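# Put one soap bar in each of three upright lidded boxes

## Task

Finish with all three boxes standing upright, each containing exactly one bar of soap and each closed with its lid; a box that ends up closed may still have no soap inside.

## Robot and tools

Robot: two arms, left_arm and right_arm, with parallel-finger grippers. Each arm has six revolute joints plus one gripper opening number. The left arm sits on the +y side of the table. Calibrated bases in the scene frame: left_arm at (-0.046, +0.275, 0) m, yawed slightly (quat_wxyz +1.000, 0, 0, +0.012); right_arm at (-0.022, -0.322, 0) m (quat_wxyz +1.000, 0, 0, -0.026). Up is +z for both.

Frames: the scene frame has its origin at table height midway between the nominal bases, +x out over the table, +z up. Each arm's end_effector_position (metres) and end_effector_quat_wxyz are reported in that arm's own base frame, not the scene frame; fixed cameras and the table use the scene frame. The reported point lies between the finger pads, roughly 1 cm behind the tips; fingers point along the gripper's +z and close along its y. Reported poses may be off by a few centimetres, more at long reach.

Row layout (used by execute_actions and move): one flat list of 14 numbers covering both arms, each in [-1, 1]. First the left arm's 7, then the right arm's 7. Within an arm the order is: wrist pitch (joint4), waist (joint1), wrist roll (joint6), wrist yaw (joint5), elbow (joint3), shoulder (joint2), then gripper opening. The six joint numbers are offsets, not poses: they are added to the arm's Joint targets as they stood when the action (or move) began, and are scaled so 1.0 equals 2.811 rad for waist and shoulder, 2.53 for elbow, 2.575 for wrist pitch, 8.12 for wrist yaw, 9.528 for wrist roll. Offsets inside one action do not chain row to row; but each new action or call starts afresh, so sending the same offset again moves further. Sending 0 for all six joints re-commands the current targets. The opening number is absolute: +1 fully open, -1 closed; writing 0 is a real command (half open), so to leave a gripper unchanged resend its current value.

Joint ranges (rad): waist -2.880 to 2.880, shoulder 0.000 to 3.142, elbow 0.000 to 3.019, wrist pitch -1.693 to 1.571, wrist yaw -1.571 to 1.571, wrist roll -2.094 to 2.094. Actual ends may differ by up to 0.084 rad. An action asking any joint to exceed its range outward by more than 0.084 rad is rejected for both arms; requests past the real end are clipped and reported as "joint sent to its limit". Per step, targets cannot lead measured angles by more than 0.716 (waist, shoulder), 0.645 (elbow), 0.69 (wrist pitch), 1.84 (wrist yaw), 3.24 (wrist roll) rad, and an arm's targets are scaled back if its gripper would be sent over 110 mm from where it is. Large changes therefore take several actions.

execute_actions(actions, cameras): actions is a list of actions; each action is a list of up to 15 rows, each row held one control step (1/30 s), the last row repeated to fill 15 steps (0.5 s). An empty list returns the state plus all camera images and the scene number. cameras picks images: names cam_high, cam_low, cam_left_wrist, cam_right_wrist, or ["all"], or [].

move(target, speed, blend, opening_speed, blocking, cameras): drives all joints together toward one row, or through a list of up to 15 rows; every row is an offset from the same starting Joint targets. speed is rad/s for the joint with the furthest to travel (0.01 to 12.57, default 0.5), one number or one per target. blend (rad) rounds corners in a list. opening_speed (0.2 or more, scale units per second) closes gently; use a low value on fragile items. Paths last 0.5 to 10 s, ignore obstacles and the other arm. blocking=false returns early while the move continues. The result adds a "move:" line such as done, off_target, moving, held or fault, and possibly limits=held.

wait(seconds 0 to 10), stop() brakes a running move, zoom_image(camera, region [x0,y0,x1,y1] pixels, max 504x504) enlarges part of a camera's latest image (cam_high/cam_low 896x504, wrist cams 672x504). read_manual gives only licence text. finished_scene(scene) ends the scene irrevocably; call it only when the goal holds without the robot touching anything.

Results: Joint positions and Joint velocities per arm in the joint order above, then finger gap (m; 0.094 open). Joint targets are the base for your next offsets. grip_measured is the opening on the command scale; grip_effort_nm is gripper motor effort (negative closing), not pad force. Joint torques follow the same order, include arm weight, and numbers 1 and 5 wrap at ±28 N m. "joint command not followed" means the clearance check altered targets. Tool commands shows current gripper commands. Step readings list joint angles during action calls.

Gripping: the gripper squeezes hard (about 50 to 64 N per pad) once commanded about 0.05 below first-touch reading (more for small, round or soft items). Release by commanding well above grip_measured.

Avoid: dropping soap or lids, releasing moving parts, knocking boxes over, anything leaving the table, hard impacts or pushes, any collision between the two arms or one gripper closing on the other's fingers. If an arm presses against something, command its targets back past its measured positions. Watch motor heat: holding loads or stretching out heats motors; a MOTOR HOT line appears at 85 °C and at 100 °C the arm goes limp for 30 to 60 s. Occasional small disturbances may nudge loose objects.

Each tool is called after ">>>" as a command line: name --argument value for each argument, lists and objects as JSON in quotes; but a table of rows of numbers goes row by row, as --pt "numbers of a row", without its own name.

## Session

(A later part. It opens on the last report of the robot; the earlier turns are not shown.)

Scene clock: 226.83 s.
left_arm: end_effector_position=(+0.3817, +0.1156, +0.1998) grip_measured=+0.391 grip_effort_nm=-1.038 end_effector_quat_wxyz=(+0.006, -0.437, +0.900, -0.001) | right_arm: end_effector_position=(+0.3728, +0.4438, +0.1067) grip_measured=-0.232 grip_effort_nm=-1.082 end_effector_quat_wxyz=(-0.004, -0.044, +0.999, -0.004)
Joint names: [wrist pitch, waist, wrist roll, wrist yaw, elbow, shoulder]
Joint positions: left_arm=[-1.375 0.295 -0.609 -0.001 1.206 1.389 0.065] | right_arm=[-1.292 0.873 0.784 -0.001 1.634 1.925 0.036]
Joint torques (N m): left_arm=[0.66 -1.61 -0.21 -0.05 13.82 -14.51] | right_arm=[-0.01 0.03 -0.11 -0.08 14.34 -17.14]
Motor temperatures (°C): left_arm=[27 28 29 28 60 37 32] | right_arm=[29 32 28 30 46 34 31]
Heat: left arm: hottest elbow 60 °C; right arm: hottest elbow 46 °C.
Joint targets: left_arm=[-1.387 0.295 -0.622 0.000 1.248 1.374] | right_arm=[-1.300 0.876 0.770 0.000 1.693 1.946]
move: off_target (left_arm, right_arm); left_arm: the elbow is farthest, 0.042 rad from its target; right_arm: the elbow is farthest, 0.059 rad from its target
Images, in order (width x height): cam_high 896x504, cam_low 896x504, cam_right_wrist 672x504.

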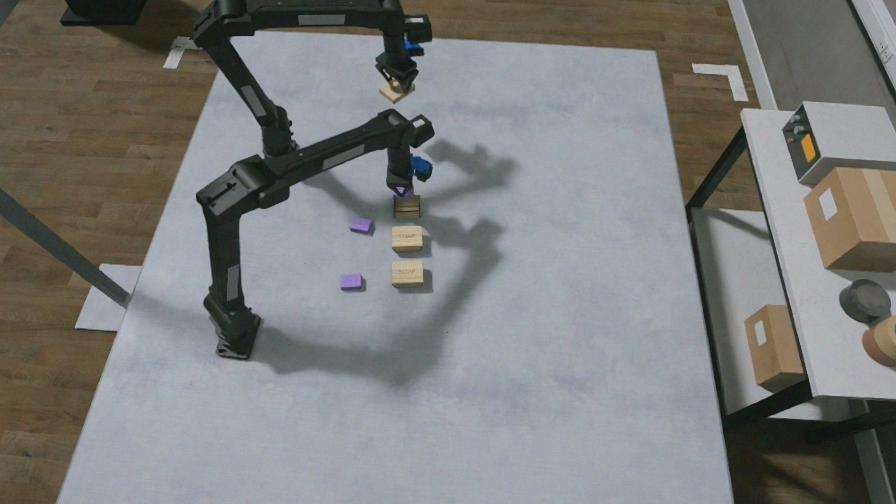

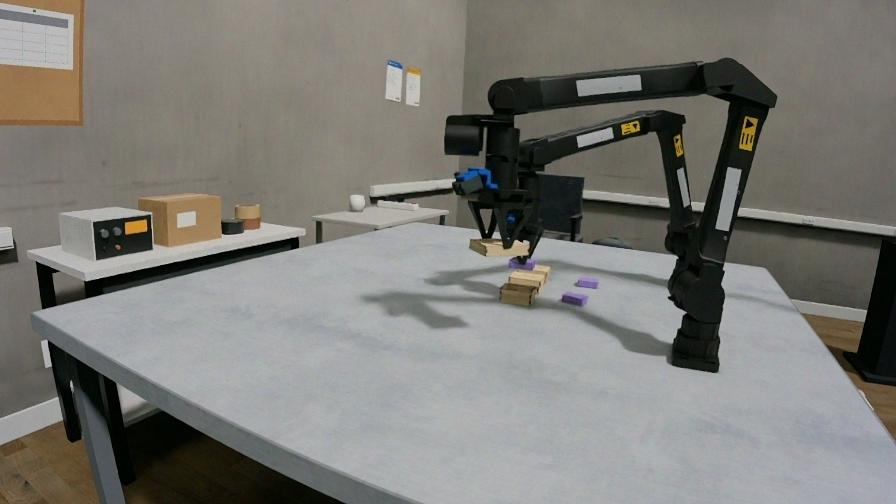

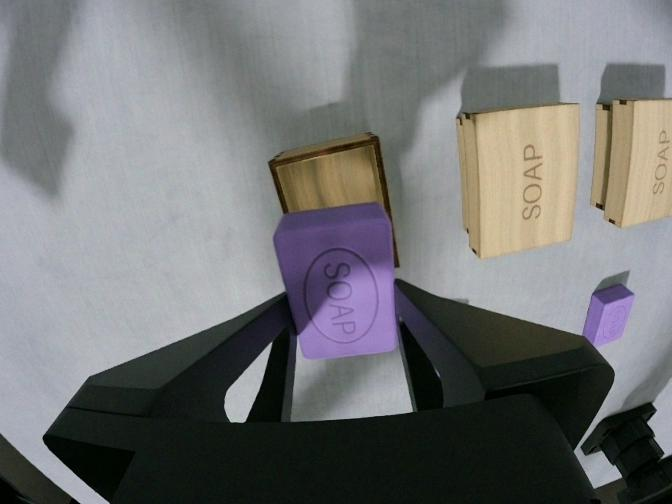

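>>> move --target '[0,0,0,0,0,0,0.25,0.0315,-0.0057,-0.0132,0,-0.0336,0.0139,-0.35]' --speed 0.25 --cameras '["cam_right_wrist","cam_low","cam_high"]'

>>> zoom_image --camera "cam_low" --region '[470, 240, 570, 315]'

>>> zoom_image --camera "cam_high" --region '[360, 150, 450, 240]'

>>> zoom_image --camera "cam_right_wrist" --region '[220, 130, 460, 380]'

Scene clock: 259.63 s.
left_arm: end_effector_position=(+0.3817, +0.1156, +0.1998) grip_measured=+0.391 grip_effort_nm=-1.038 end_effector_quat_wxyz=(+0.006, -0.437, +0.900, -0.001) | right_arm: end_effector_position=(+0.3810, +0.4473, +0.0784) grip_measured=-0.232 grip_effort_nm=-1.082 end_effector_quat_wxyz=(-0.002, -0.104, +0.995, -0.001)
Joint names: [wrist pitch, waist, wrist roll, wrist yaw, elbow, shoulder]
Joint positions: left_arm=[-1.375 0.295 -0.609 -0.001 1.206 1.389 0.065] | right_arm=[-1.228 0.866 0.658 -0.001 1.616 1.964 0.036]
Joint torques (N m): left_arm=[0.66 -1.61 -0.21 -0.05 13.83 -14.51] | right_arm=[0.7 -0.5 -0.15 -0.08 8.5 -17.55]
Motor temperatures (°C): left_arm=[27 28 29 28 61 37 33] | right_arm=[29 32 28 30 55 37 31]
Heat: left arm: hottest elbow 61 °C; right arm: hottest elbow 55 °C.
Joint targets: left_arm=[-1.387 0.295 -0.622 0.000 1.248 1.374] | right_arm=[-1.219 0.860 0.644 0.000 1.608 1.984]
move: off_target (left_arm); left_arm: the elbow is farthest, 0.042 rad from its target
Images, in order (width x height): cam_high 896x504, cam_low 896x504, cam_right_wrist 672x504.

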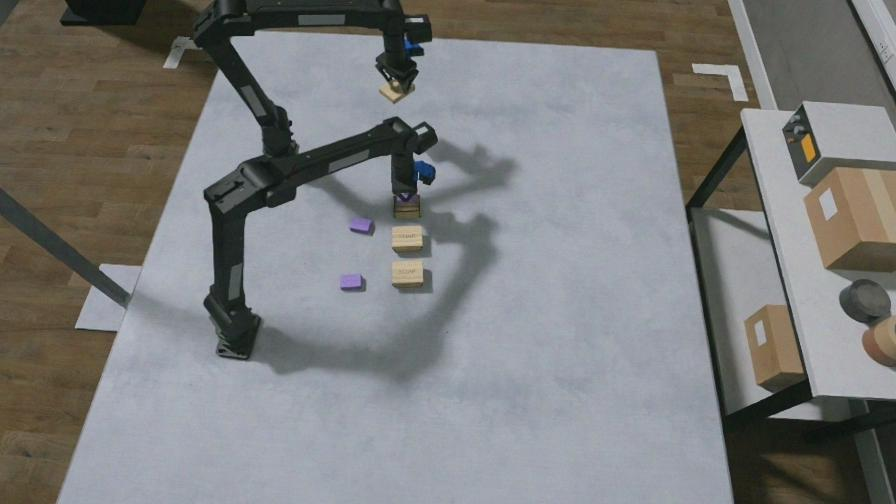

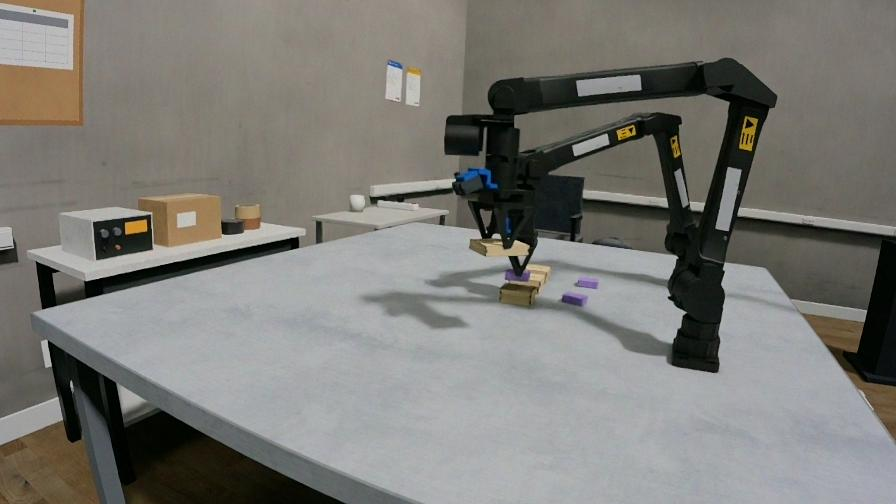

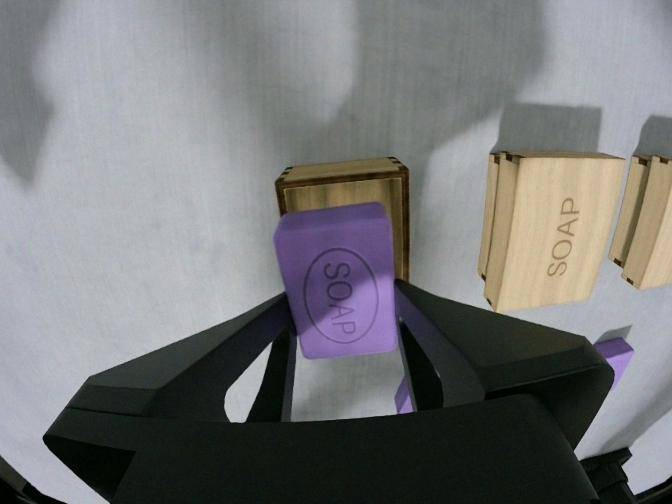

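Scaled by 5.040 from the camera's 896x504 image, which has a finer 1280x720 frame.

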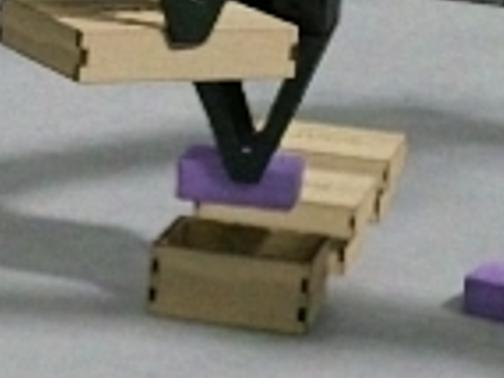

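Scaled by 5.600 from the camera's 896x504 image, which has a finer 1280x720 frame.

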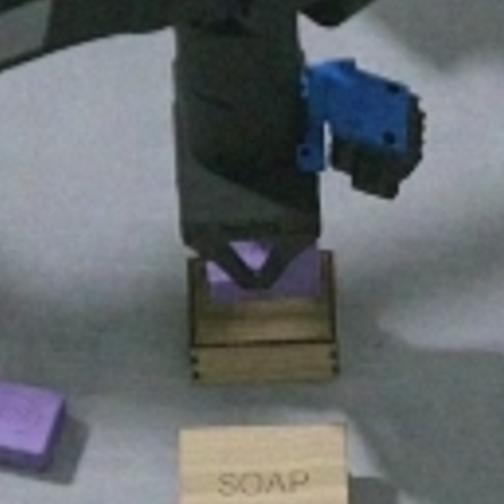

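Scaled by 2.016 from the camera's 672x504 image, which has a finer 960x720 frame.

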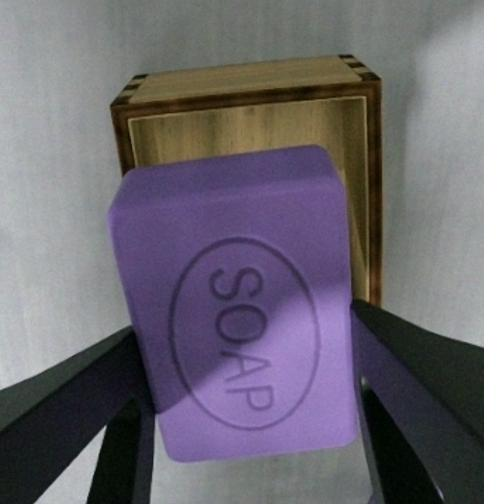

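>>> move --target '[0,0,0,0,0,0,0.25,0.0219,0,0,0,-0.0119,0.0104,-0.35]' --speed 0.15 --cameras '["cam_right_wrist"]'

>>> zoom_image --camera "cam_right_wrist" --region '[220, 130, 460, 380]'

Scene clock: 281.93 s.
left_arm: end_effector_position=(+0.3817, +0.1156, +0.1998) grip_measured=+0.391 grip_effort_nm=-1.043 end_effector_quat_wxyz=(+0.006, -0.437, +0.900, -0.001) | right_arm: end_effector_position=(+0.3811, +0.4474, +0.0504) grip_measured=-0.232 grip_effort_nm=-1.077 end_effector_quat_wxyz=(-0.003, -0.104, +0.995, -0.003)
Joint names: [wrist pitch, waist, wrist roll, wrist yaw, elbow, shoulder]
Joint positions: left_arm=[-1.375 0.295 -0.609 -0.001 1.206 1.389 0.065] | right_arm=[-1.171 0.866 0.657 -0.001 1.586 1.994 0.036]
Joint torques (N m): left_arm=[0.65 -1.61 -0.21 -0.06 13.83 -14.51] | right_arm=[0.68 -0.5 -0.11 -0.08 8.29 -17.55]
Motor temperatures (°C): left_arm=[27 28 29 28 61 37 33] | right_arm=[29 32 28 30 50 36 32]
Heat: left arm: hottest elbow 61 °C; right arm: hottest elbow 50 °C.
Joint targets: left_arm=[-1.387 0.295 -0.622 0.000 1.248 1.374] | right_arm=[-1.162 0.860 0.644 0.000 1.578 2.014]
move: off_target (left_arm); left_arm: the elbow is farthest, 0.042 rad from its target
Images, in order (width x height): cam_right_wrist 672x504.

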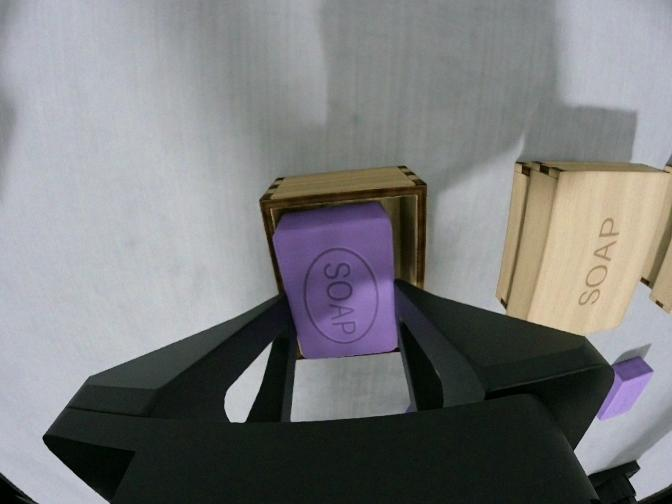

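Scaled by 2.016 from the camera's 672x504 image, which has a finer 960x720 frame.

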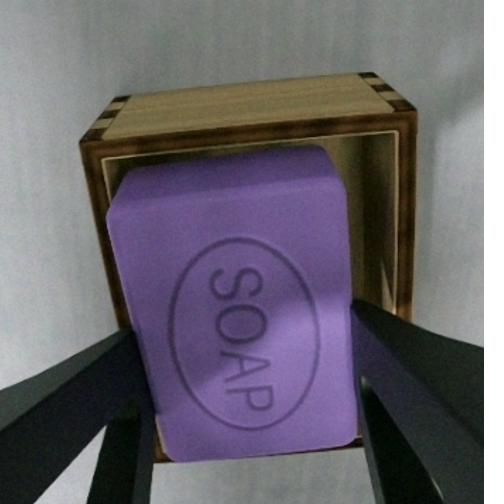

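>>> move --pt "0 0 0 0 0 0 0.25 0 -0.002 0.0046 0 0 0 -0.35" --pt "0 0 0 0 0 0 0.25 0.0179 -0.002 0.0046 0 -0.0097 0.0085 -0.35" --speed 0.1 --cameras '["cam_right_wrist"]'

>>> zoom_image --camera "cam_right_wrist" --region '[220, 150, 460, 400]'

Scene clock: 294.53 s.
left_arm: end_effector_position=(+0.3817, +0.1156, +0.1998) grip_measured=+0.391 grip_effort_nm=-1.033 end_effector_quat_wxyz=(+0.006, -0.437, +0.900, -0.001) | right_arm: end_effector_position=(+0.3829, +0.4451, +0.0297) grip_measured=-0.232 grip_effort_nm=-1.077 end_effector_quat_wxyz=(-0.003, -0.093, +0.996, -0.003)
Joint names: [wrist pitch, waist, wrist roll, wrist yaw, elbow, shoulder]
Joint positions: left_arm=[-1.375 0.295 -0.609 -0.001 1.206 1.389 0.065] | right_arm=[-1.126 0.861 0.675 -0.001 1.562 2.016 0.036]
Joint torques (N m): left_arm=[0.65 -1.67 -0.21 -0.05 13.82 -14.56] | right_arm=[0.9 -0.62 0.13 -0.08 8.08 -17.61]
Motor temperatures (°C): left_arm=[27 28 29 28 62 37 33] | right_arm=[29 32 28 30 48 36 32]
Heat: left arm: hottest elbow 62 °C; right arm: hottest elbow 48 °C.
Joint targets: left_arm=[-1.387 0.295 -0.622 0.000 1.248 1.374] | right_arm=[-1.116 0.854 0.688 0.000 1.553 2.037]
move: off_target (left_arm); left_arm: the elbow is farthest, 0.042 rad from its target
Images, in order (width x height): cam_right_wrist 672x504.

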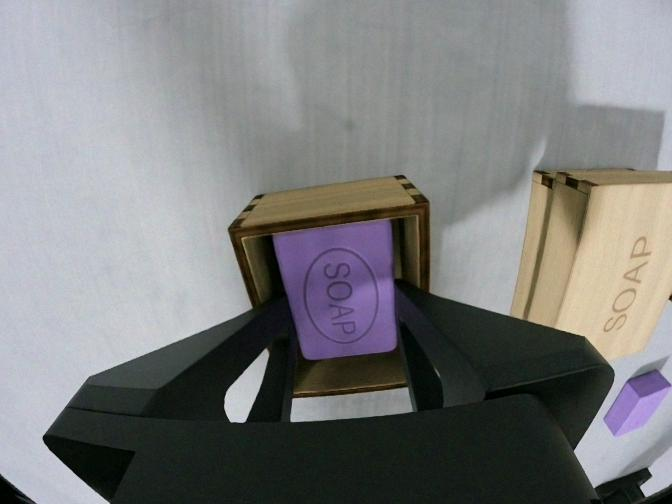

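Scaled by 2.016 from the camera's 672x504 image, which has a finer 960x720 frame.

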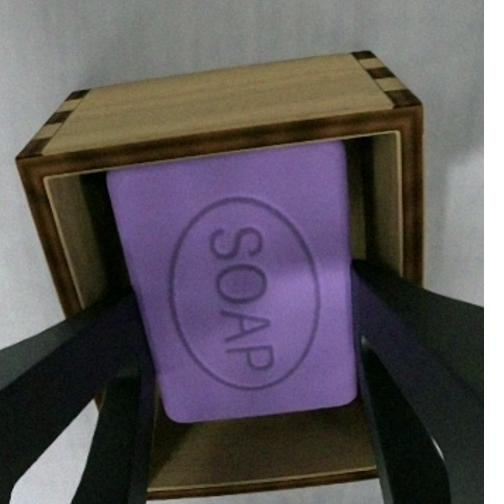

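>>> move --pt "0 0 0 0 0 0 0.25 0 0 0 0 0 -0.016 -0.35" --pt "0 0 0 0 0 0 0.25 0 0 0 0 0 -0.016 -0.15" --speed 0.1 --opening_speed 0.2 --cameras '["cam_right_wrist"]'

>>> zoom_image --camera "cam_right_wrist" --region '[220, 150, 460, 400]'

Scene clock: 308.17 s.
left_arm: end_effector_position=(+0.3817, +0.1156, +0.1998) grip_measured=+0.391 grip_effort_nm=-1.033 end_effector_quat_wxyz=(+0.006, -0.437, +0.900, -0.001) | right_arm: end_effector_position=(+0.3831, +0.4453, +0.0310) grip_measured=-0.159 grip_effort_nm=0.379 end_effector_quat_wxyz=(-0.003, -0.093, +0.996, -0.002)
Joint names: [wrist pitch, waist, wrist roll, wrist yaw, elbow, shoulder]
Joint positions: left_arm=[-1.375 0.295 -0.609 -0.001 1.206 1.389 0.065] | right_arm=[-1.125 0.861 0.675 -0.001 1.562 2.013 0.04]
Joint torques (N m): left_arm=[0.65 -1.61 -0.21 -0.06 13.82 -14.56] | right_arm=[0.68 -0.62 0.13 -0.08 8.08 -20.89]
Motor temperatures (°C): left_arm=[27 28 29 28 62 37 33] | right_arm=[29 32 28 30 48 36 32]
Heat: left arm: hottest elbow 62 °C; right arm: hottest elbow 48 °C.
Joint targets: left_arm=[-1.387 0.295 -0.622 0.000 1.248 1.374] | right_arm=[-1.116 0.854 0.688 0.000 1.553 1.993]
move: off_target (left_arm); left_arm: the elbow is farthest, 0.042 rad from its target
Images, in order (width x height): cam_right_wrist 672x504.

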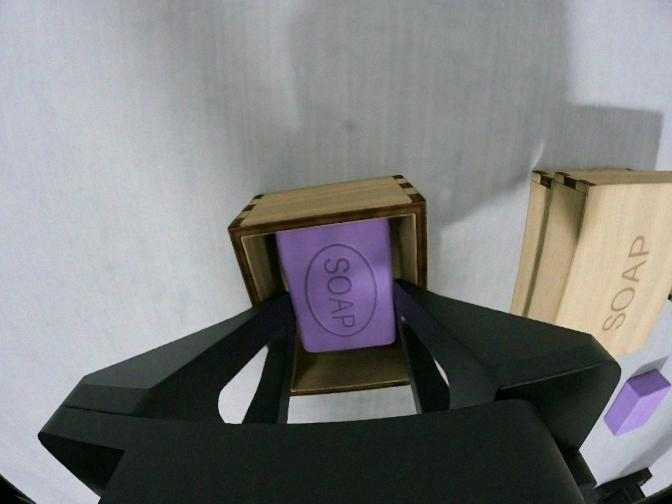

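Scaled by 2.016 from the camera's 672x504 image, which has a finer 960x720 frame.

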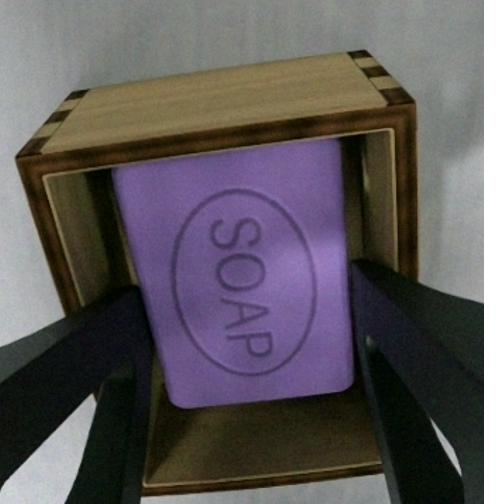

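>>> move --pt "0 0 0 0 0 0 0.25 0 0 0 0 0 0 -0.167" --pt "0 0 0 0 0 0 0.25 -0.0074 0 0 0 0.0233 0 -0.167" --pt "0 0 0 0 0 0 0.25 -0.03 0 0 0 0.038 -0.009 -0.167" --speed 0.1 --opening_speed 0.2 --cameras '["cam_right_wrist"]'

Scene clock: 324.63 s.
left_arm: end_effector_position=(+0.3817, +0.1156, +0.1998) grip_measured=+0.391 grip_effort_nm=-1.043 end_effector_quat_wxyz=(+0.006, -0.437, +0.900, -0.001) | right_arm: end_effector_position=(+0.3844, +0.4468, +0.0621) grip_measured=-0.167 grip_effort_nm=-0.042 end_effector_quat_wxyz=(+0.000, -0.093, +0.996, +0.001)
Joint names: [wrist pitch, waist, wrist roll, wrist yaw, elbow, shoulder]
Joint positions: left_arm=[-1.375 0.295 -0.609 -0.001 1.206 1.389 0.065] | right_arm=[-1.186 0.861 0.675 -0.001 1.597 1.98 0.039]
Joint torques (N m): left_arm=[0.65 -1.61 -0.21 -0.06 13.83 -14.51] | right_arm=[0.2 -0.62 0.13 -0.08 13.49 -20.48]
Motor temperatures (°C): left_arm=[27 28 29 28 62 37 33] | right_arm=[29 32 28 30 48 39 31]
Heat: left arm: hottest elbow 62 °C; right arm: hottest elbow 48 °C.
Joint targets: left_arm=[-1.387 0.295 -0.622 0.000 1.248 1.374] | right_arm=[-1.194 0.854 0.688 0.000 1.649 1.967]
move: off_target (left_arm, right_arm); left_arm: the elbow is farthest, 0.042 rad from its target; right_arm: the elbow is farthest, 0.052 rad from its target
Images, in order (width x height): cam_right_wrist 672x504.

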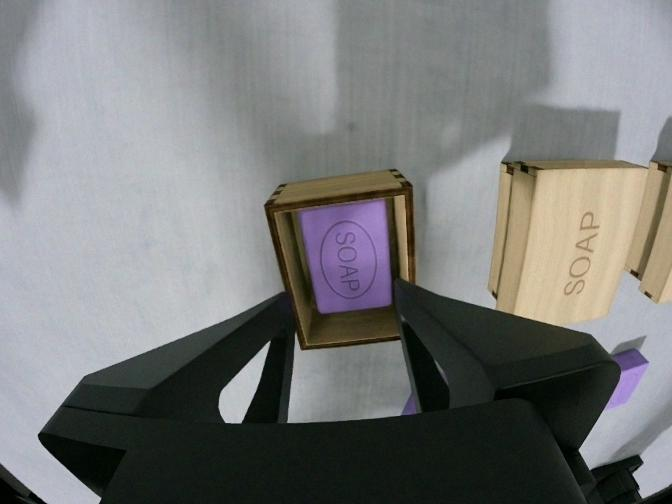

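>>> move --pt "0 0 0 0 0 0 0.25 -0.0551 0 0 0 0.0356 -0.0189 -0.167" --pt "0 0 0 0 0 0 0.25 -0.0551 -0.3 0 0 0.0356 -0.0189 1" --speed '[0.25,0.8]' --blend 0.03

>>> move --pt "0.06 -0.25 0 0 -0.0132 0.06 0.25 0 0 0 0 0 0 1" --pt "0.0989 -0.252 0 0 -0.0245 0.101 0.25 0 0 0 0 0 0 1" --speed '[0.7,0.2]' --cameras '["cam_left_wrist","cam_low","cam_high"]'

>>> zoom_image --camera "cam_left_wrist" --region '[270, 150, 440, 230]'

>>> zoom_image --camera "cam_low" --region '[480, 240, 560, 310]'

Scene clock: 346.10 s.
left_arm: end_effector_position=(+0.3817, +0.1156, +0.1998) grip_measured=+0.391 grip_effort_nm=-1.038 end_effector_quat_wxyz=(+0.006, -0.437, +0.900, -0.001) | right_arm: end_effector_position=(+0.5901, +0.0058, +0.1298) grip_measured=+0.997 grip_effort_nm=0.056 end_effector_quat_wxyz=(+0.006, +0.326, +0.945, +0.001)
Joint names: [wrist pitch, waist, wrist roll, wrist yaw, elbow, shoulder]
Joint positions: left_arm=[-1.375 0.295 -0.609 -0.001 1.206 1.389 0.065] | right_arm=[-1.328 0.011 0.676 0.001 1.689 1.92 0.094]
Joint torques (N m): left_arm=[0.65 -1.61 -0.22 -0.05 13.82 -14.51] | right_arm=[0.1 0.03 0.12 -0.16 13.79 -19.37]
Motor temperatures (°C): left_arm=[27 28 29 28 62 37 33] | right_arm=[29 32 28 30 50 39 31]
Heat: left arm: hottest elbow 62 °C; right arm: hottest elbow 50 °C.
Joint targets: left_arm=[-1.387 0.295 -0.622 0.000 1.248 1.374] | right_arm=[-1.335 0.011 0.688 0.000 1.740 1.914]
move: off_target (left_arm, right_arm); target 2's new numbers were sent with right_arm's elbow 0.050 rad from that target; left_arm: the elbow is farthest, 0.042 rad from its target; right_arm: the elbow is farthest, 0.050 rad from its target

Scene clock: 348.33 s.
left_arm: end_effector_position=(+0.4171, -0.1824, +0.0934) grip_measured=+0.391 grip_effort_nm=-1.028 end_effector_quat_wxyz=(-0.008, -0.098, +0.995, +0.005) | right_arm: end_effector_position=(+0.5901, +0.0058, +0.1298) grip_measured=+0.998 grip_effort_nm=0.056 end_effector_quat_wxyz=(+0.006, +0.326, +0.945, +0.001)
Joint names: [wrist pitch, waist, wrist roll, wrist yaw, elbow, shoulder]
Joint positions: left_arm=[-1.145 -0.411 -0.609 -0.001 1.193 1.639 0.065] | right_arm=[-1.328 0.011 0.676 0.001 1.689 1.92 0.094]
Joint torques (N m): left_arm=[1.43 -1.73 -0.21 -0.05 8.47 -14.86] | right_arm=[0.1 0.03 0.12 -0.16 13.79 -19.37]
Motor temperatures (°C): left_arm=[27 28 29 28 62 37 33] | right_arm=[29 32 28 30 51 39 31]
Heat: left arm: hottest elbow 62 °C; right arm: hottest elbow 51 °C.
Joint targets: left_arm=[-1.132 -0.414 -0.622 0.000 1.186 1.658] | right_arm=[-1.335 0.011 0.688 0.000 1.740 1.914]
move: off_target (right_arm); right_arm: the elbow is farthest, 0.051 rad from its target
Images, in order (width x height): cam_high 896x504, cam_low 896x504, cam_left_wrist 672x504.

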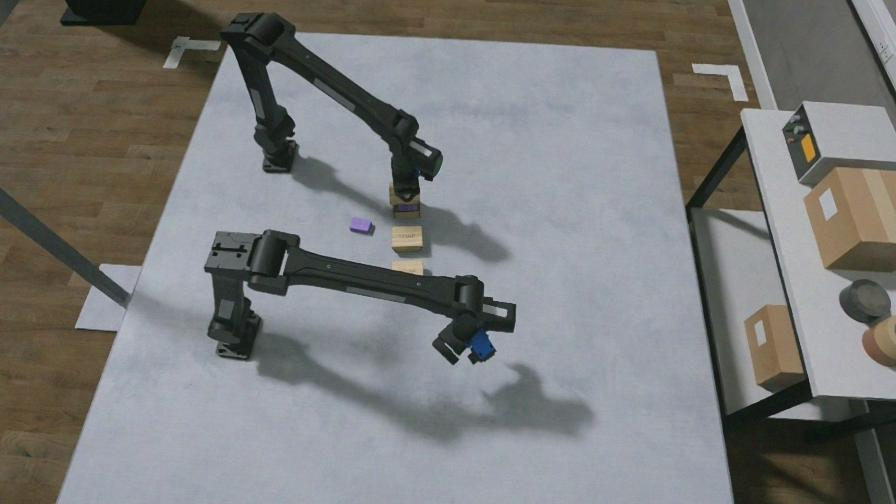

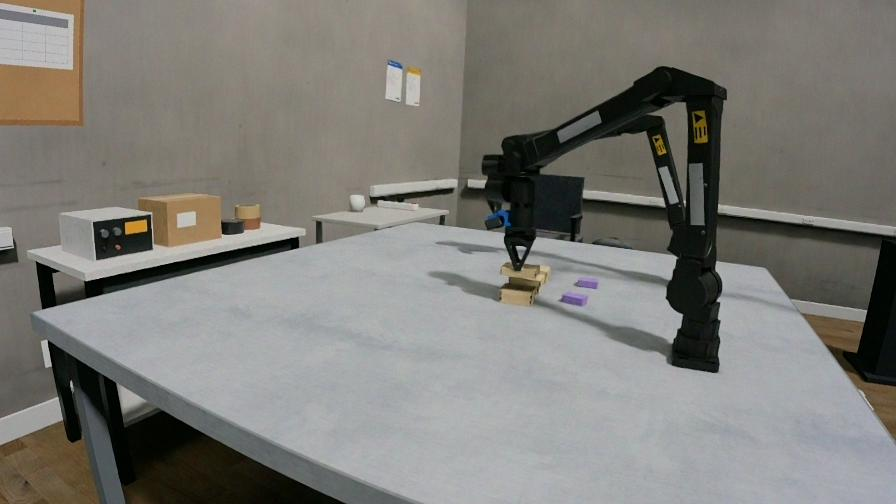

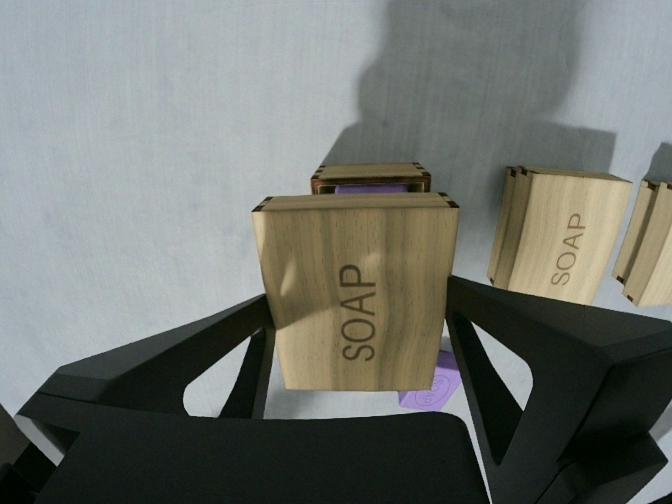

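Scaled by 2.965 from the camera's 672x504 image, which has a finer 960x720 frame.

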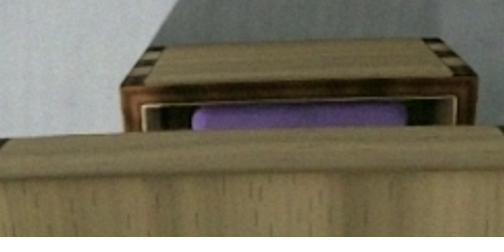

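Scaled by 6.300 from the camera's 896x504 image, which has a finer 1280x720 frame.

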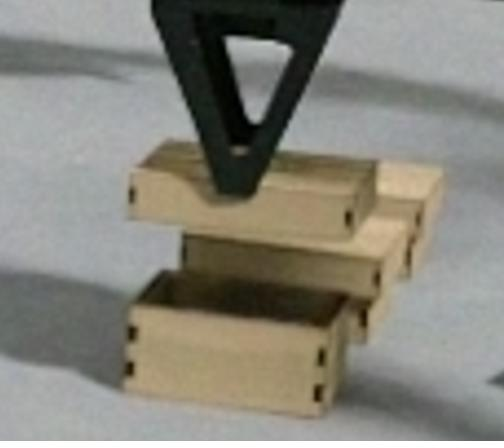

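>>> move --target '[0.0058,-0.0071,-0.0016,0,0.0285,0.0036,0.25,0,0,0,0,0,0,1]' --speed 0.1 --cameras '["cam_left_wrist"]'

>>> zoom_image --camera "cam_left_wrist" --region '[270, 150, 440, 230]'

Scene clock: 367.20 s.
left_arm: end_effector_position=(+0.4236, -0.1908, +0.0966) grip_measured=+0.391 grip_effort_nm=-1.043 end_effector_quat_wxyz=(+0.003, -0.100, +0.995, -0.001) | right_arm: end_effector_position=(+0.5901, +0.0058, +0.1298) grip_measured=+0.998 grip_effort_nm=0.051 end_effector_quat_wxyz=(+0.006, +0.326, +0.945, +0.001)
Joint names: [wrist pitch, waist, wrist roll, wrist yaw, elbow, shoulder]
Joint positions: left_arm=[-1.129 -0.423 -0.623 -0.001 1.207 1.642 0.065] | right_arm=[-1.328 0.011 0.676 0.001 1.689 1.92 0.094]
Joint torques (N m): left_arm=[1.61 -2.37 -0.23 -0.06 13.87 -14.56] | right_arm=[0.1 0.09 0.13 -0.16 13.79 -19.37]
Motor temperatures (°C): left_arm=[27 28 29 28 56 36 33] | right_arm=[29 32 28 30 54 40 30]
Heat: left arm: hottest elbow 56 °C; right arm: hottest elbow 54 °C.
Joint targets: left_arm=[-1.117 -0.433 -0.637 0.000 1.258 1.669] | right_arm=[-1.335 0.011 0.688 0.000 1.740 1.914]
move: off_target (left_arm, right_arm); left_arm: the elbow is farthest, 0.051 rad from its target; right_arm: the elbow is farthest, 0.051 rad from its target
Images, in order (width x height): cam_left_wrist 672x504.

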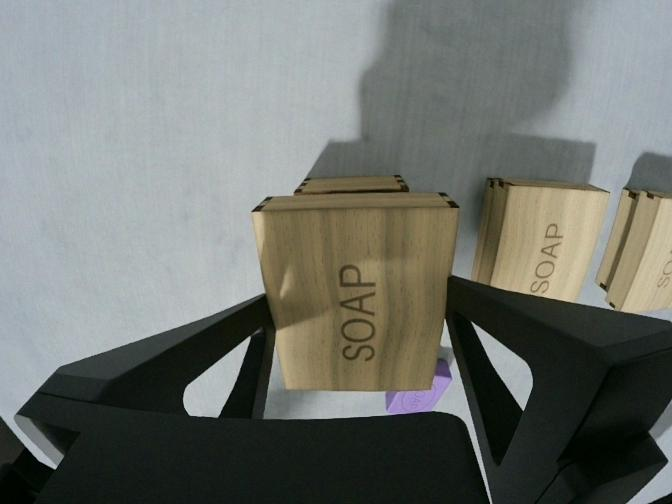

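Scaled by 2.965 from the camera's 672x504 image, which has a finer 960x720 frame.

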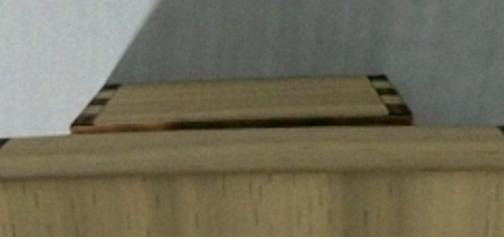

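>>> move --pt "0 0.0096 0 0 0 0 0.25 0 0 0 0 0 0 1" --pt "0 0.0096 0 0 -0.0289 0 0.25 0 0 0 0 0 0 1" --speed 0.1 --cameras '["cam_left_wrist"]'

>>> zoom_image --camera "cam_left_wrist" --region '[270, 150, 440, 230]'

Scene clock: 400.27 s.
left_arm: end_effector_position=(+0.4196, -0.1868, +0.0918) grip_measured=+0.391 grip_effort_nm=-1.043 end_effector_quat_wxyz=(-0.003, -0.102, +0.995, +0.002) | right_arm: end_effector_position=(+0.5901, +0.0058, +0.1298) grip_measured=+0.998 grip_effort_nm=0.056 end_effector_quat_wxyz=(+0.006, +0.326, +0.945, +0.001)
Joint names: [wrist pitch, waist, wrist roll, wrist yaw, elbow, shoulder]
Joint positions: left_arm=[-1.129 -0.418 -0.623 -0.001 1.194 1.643 0.065] | right_arm=[-1.328 0.011 0.676 0.001 1.689 1.92 0.094]
Joint torques (N m): left_arm=[1.57 -0.67 -0.22 -0.06 8.31 -14.51] | right_arm=[0.1 0.03 0.12 -0.16 13.79 -19.31]
Motor temperatures (°C): left_arm=[27 28 29 28 57 36 33] | right_arm=[29 32 28 30 57 41 30]
Heat: left arm: hottest elbow 57 °C; right arm: hottest elbow 57 °C.
Joint targets: left_arm=[-1.117 -0.406 -0.637 0.000 1.185 1.669] | right_arm=[-1.335 0.011 0.688 0.000 1.740 1.914]
move: off_target (right_arm); right_arm: the elbow is farthest, 0.051 rad from its target
Images, in order (width x height): cam_left_wrist 672x504.

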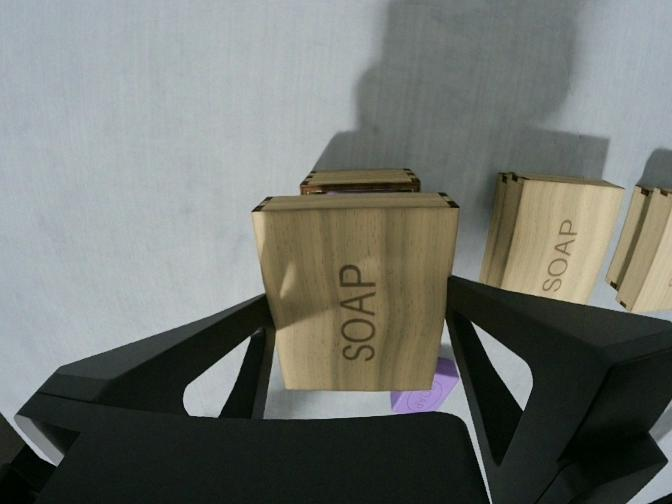

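Scaled by 2.965 from the camera's 672x504 image, which has a finer 960x720 frame.

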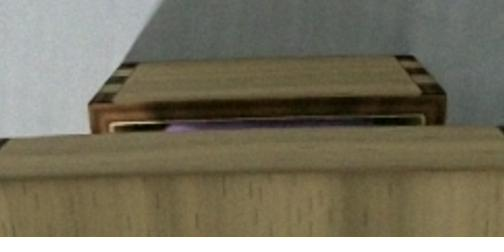

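>>> move --pt "0.0039 -0.0085 0 0 0 0 0.25 0 0 0 0 0 0 1" --pt "0.0282 -0.0085 0 0 -0.0135 0.0118 0.25 0 0 0 0 0 0 1" --speed 0.08 --cameras '["cam_left_wrist","cam_low"]'

>>> zoom_image --camera "cam_left_wrist" --region '[270, 150, 440, 230]'

>>> zoom_image --camera "cam_low" --region '[480, 240, 560, 310]'

Scene clock: 423.10 s.
left_arm: end_effector_position=(+0.4207, -0.1880, +0.0657) grip_measured=+0.391 grip_effort_nm=-1.043 end_effector_quat_wxyz=(-0.001, -0.102, +0.995, +0.001) | right_arm: end_effector_position=(+0.5901, +0.0058, +0.1298) grip_measured=+0.998 grip_effort_nm=0.042 end_effector_quat_wxyz=(+0.006, +0.326, +0.945, +0.001)
Joint names: [wrist pitch, waist, wrist roll, wrist yaw, elbow, shoulder]
Joint positions: left_arm=[-1.057 -0.419 -0.623 -0.001 1.16 1.676 0.065] | right_arm=[-1.328 0.011 0.676 0.001 1.689 1.92 0.094]
Joint torques (N m): left_arm=[1.61 -2.37 -0.22 -0.06 7.99 -14.74] | right_arm=[0.12 0.03 0.12 -0.16 13.79 -19.37]
Motor temperatures (°C): left_arm=[27 28 29 28 54 36 33] | right_arm=[29 32 28 30 58 41 30]
Heat: left arm: hottest elbow 54 °C; right arm: hottest elbow 58 °C.
Joint targets: left_arm=[-1.045 -0.430 -0.637 0.000 1.151 1.702] | right_arm=[-1.335 0.011 0.688 0.000 1.740 1.914]
move: off_target (right_arm); right_arm: the elbow is farthest, 0.051 rad from its target
Images, in order (width x height): cam_low 896x504, cam_left_wrist 672x504.

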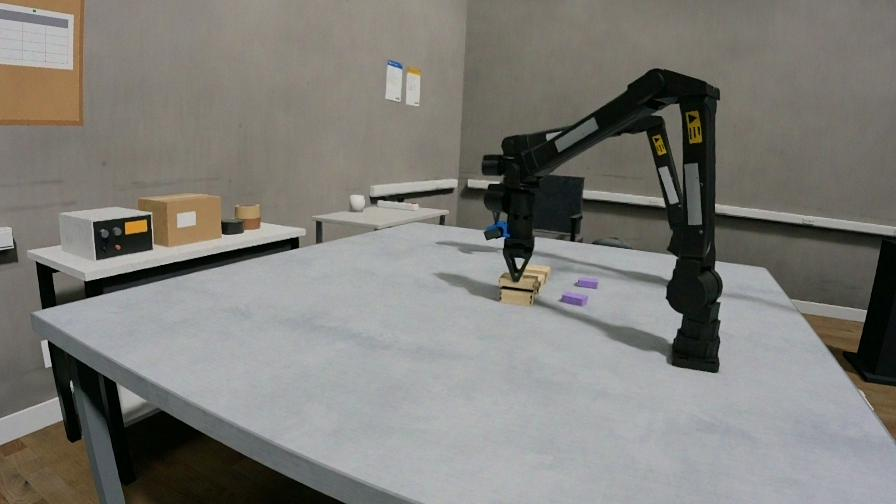

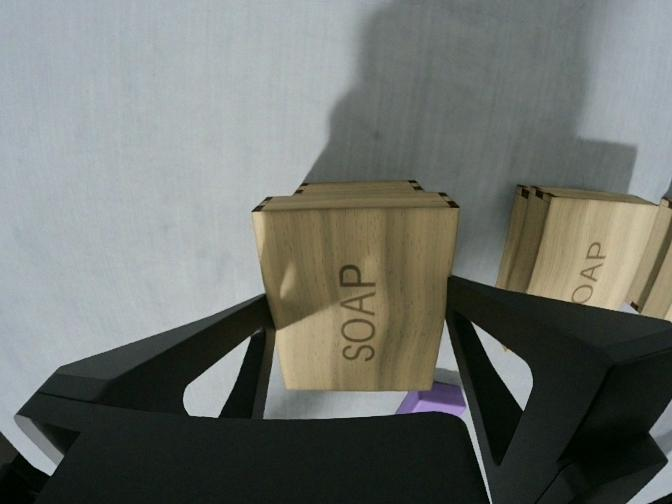

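Scaled by 2.965 from the camera's 672x504 image, which has a finer 960x720 frame.

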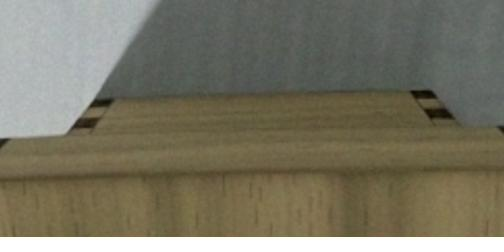

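Scaled by 6.300 from the camera's 896x504 image, which has a finer 1280x720 frame.

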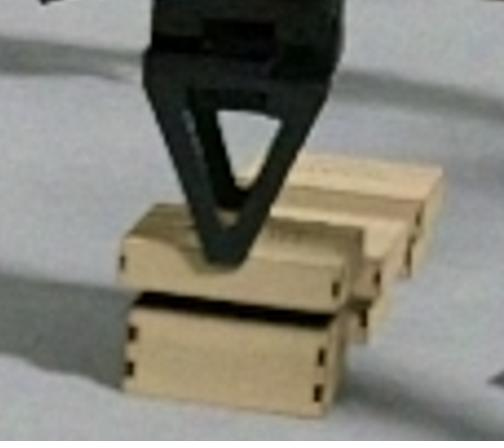

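>>> move --target '[0.0242,0,0,0,-0.0134,0.0117,0.25,0,0,0,0,0,0,1]' --speed 0.05 --cameras '["cam_left_wrist","cam_low"]'

>>> zoom_image --camera "cam_low" --region '[480, 240, 560, 310]'

Scene clock: 433.80 s.
left_arm: end_effector_position=(+0.4195, -0.1877, +0.0423) grip_measured=+0.391 grip_effort_nm=-1.038 end_effector_quat_wxyz=(-0.001, -0.102, +0.995, +0.001) | right_arm: end_effector_position=(+0.5901, +0.0058, +0.1298) grip_measured=+0.998 grip_effort_nm=0.051 end_effector_quat_wxyz=(+0.006, +0.326, +0.945, +0.001)
Joint names: [wrist pitch, waist, wrist roll, wrist yaw, elbow, shoulder]
Joint positions: left_arm=[-0.996 -0.42 -0.623 0 1.128 1.706 0.065] | right_arm=[-1.328 0.011 0.676 0.001 1.689 1.92 0.094]
Joint torques (N m): left_arm=[1.66 -2.37 -0.22 -0.08 7.49 -14.68] | right_arm=[0.1 0.03 0.12 -0.17 13.78 -19.37]
Motor temperatures (°C): left_arm=[27 28 29 28 52 36 33] | right_arm=[29 32 28 30 58 41 30]
Heat: left arm: hottest elbow 52 °C; right arm: hottest elbow 58 °C.
Joint targets: left_arm=[-0.982 -0.430 -0.637 0.000 1.117 1.734] | right_arm=[-1.335 0.011 0.688 0.000 1.740 1.914]
move: off_target (right_arm); right_arm: the elbow is farthest, 0.051 rad from its target
Images, in order (width x height): cam_low 896x504, cam_left_wrist 672x504.

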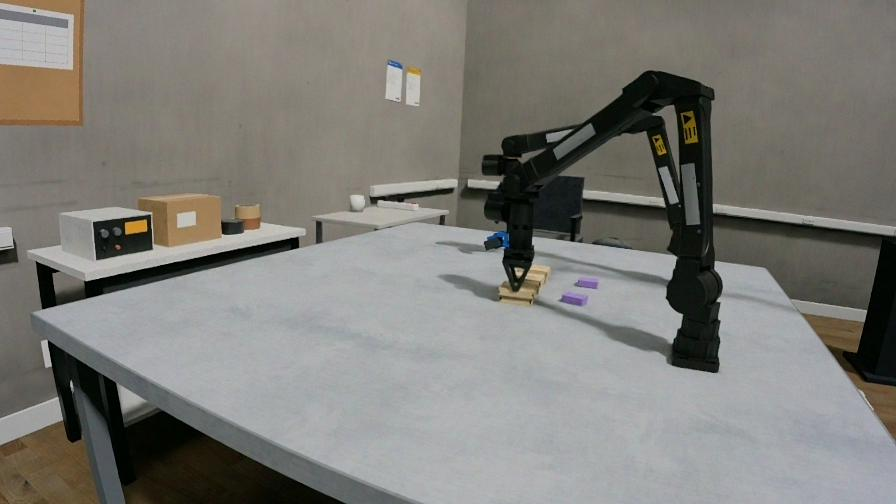

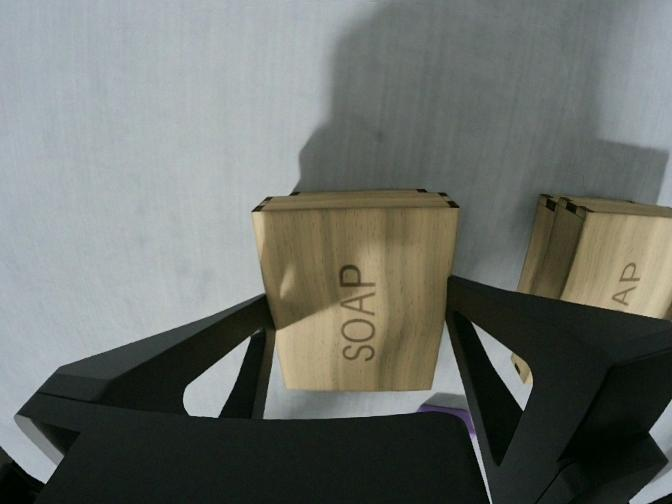

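Scaled by 6.300 from the camera's 896x504 image, which has a finer 1280x720 frame.

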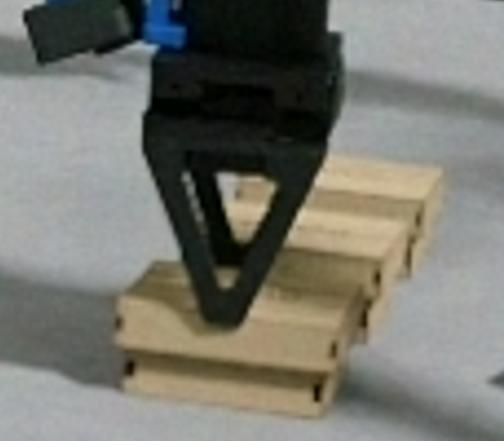

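>>> move --pt "0 0 0 0 0 0 0.8 0 0 0 0 0 0 1" --pt "-0.0602 0 0 0 0.0518 -0.0388 0.8 0 0 0 0 0 0 1" --pt "-0.0928 -0.0566 -0.0173 0 0.1285 0.0146 0.8 0 0 0 0 0 0 1" --speed '[0.3,0.2,0.4]' --cameras '["cam_left_wrist","cam_low"]'

>>> zoom_image --camera "cam_low" --region '[480, 240, 560, 310]'

Scene clock: 456.10 s.
left_arm: end_effector_position=(+0.4269, -0.2864, +0.1093) grip_measured=+0.797 grip_effort_nm=0.129 end_effector_quat_wxyz=(+0.000, -0.098, +0.995, +0.000) | right_arm: end_effector_position=(+0.5901, +0.0058, +0.1298) grip_measured=+0.998 grip_effort_nm=0.046 end_effector_quat_wxyz=(+0.006, +0.326, +0.945, +0.001)
Joint names: [wrist pitch, waist, wrist roll, wrist yaw, elbow, shoulder]
Joint positions: left_arm=[-1.21 -0.59 -0.787 0 1.39 1.753 0.084] | right_arm=[-1.328 0.011 0.676 0.001 1.689 1.92 0.094]
Joint torques (N m): left_arm=[0.61 -1.49 -0.24 -0.09 14.22 -17.2] | right_arm=[0.09 0.03 0.12 -0.16 13.78 -19.37]
Motor temperatures (°C): left_arm=[27 28 29 28 50 36 33] | right_arm=[29 32 28 30 58 41 30]
Heat: left arm: hottest elbow 50 °C; right arm: hottest elbow 58 °C.
Joint targets: left_arm=[-1.221 -0.590 -0.802 0.000 1.442 1.776] | right_arm=[-1.335 0.011 0.688 0.000 1.740 1.914]
move: off_target (left_arm, right_arm); left_arm: the elbow is farthest, 0.052 rad from its target; right_arm: the elbow is farthest, 0.051 rad from its target
Images, in order (width x height): cam_low 896x504, cam_left_wrist 672x504.

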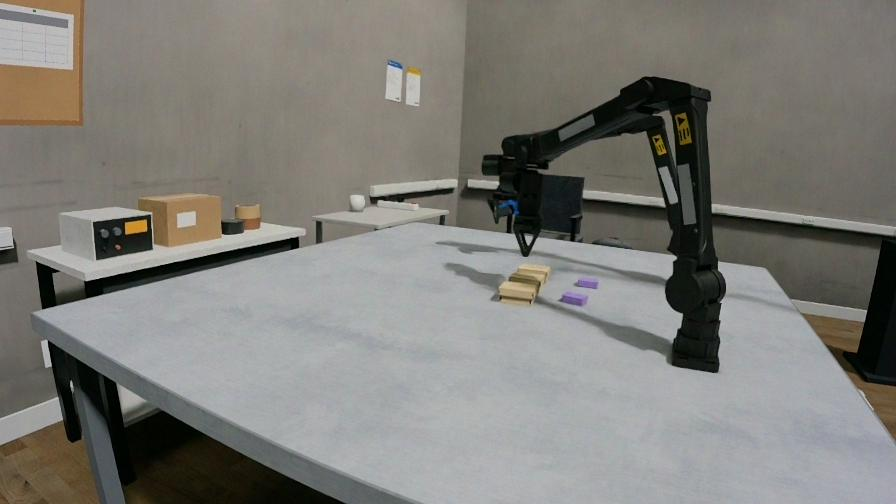

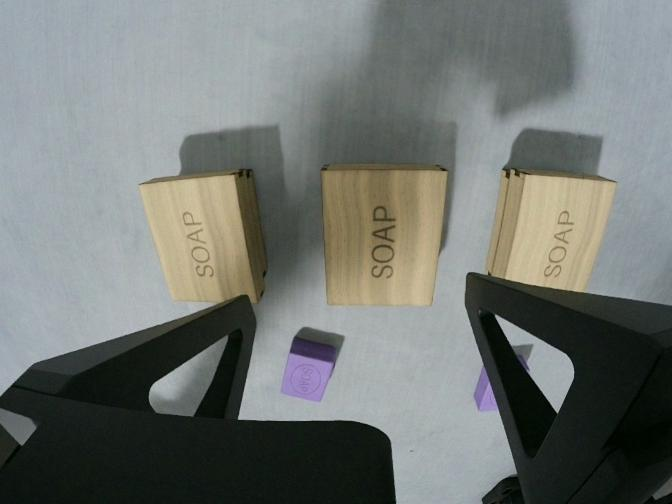

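Scaled by 6.300 from the camera's 896x504 image, which has a finer 1280x720 frame.

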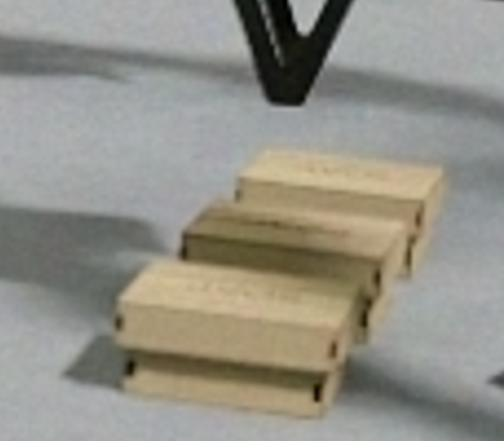

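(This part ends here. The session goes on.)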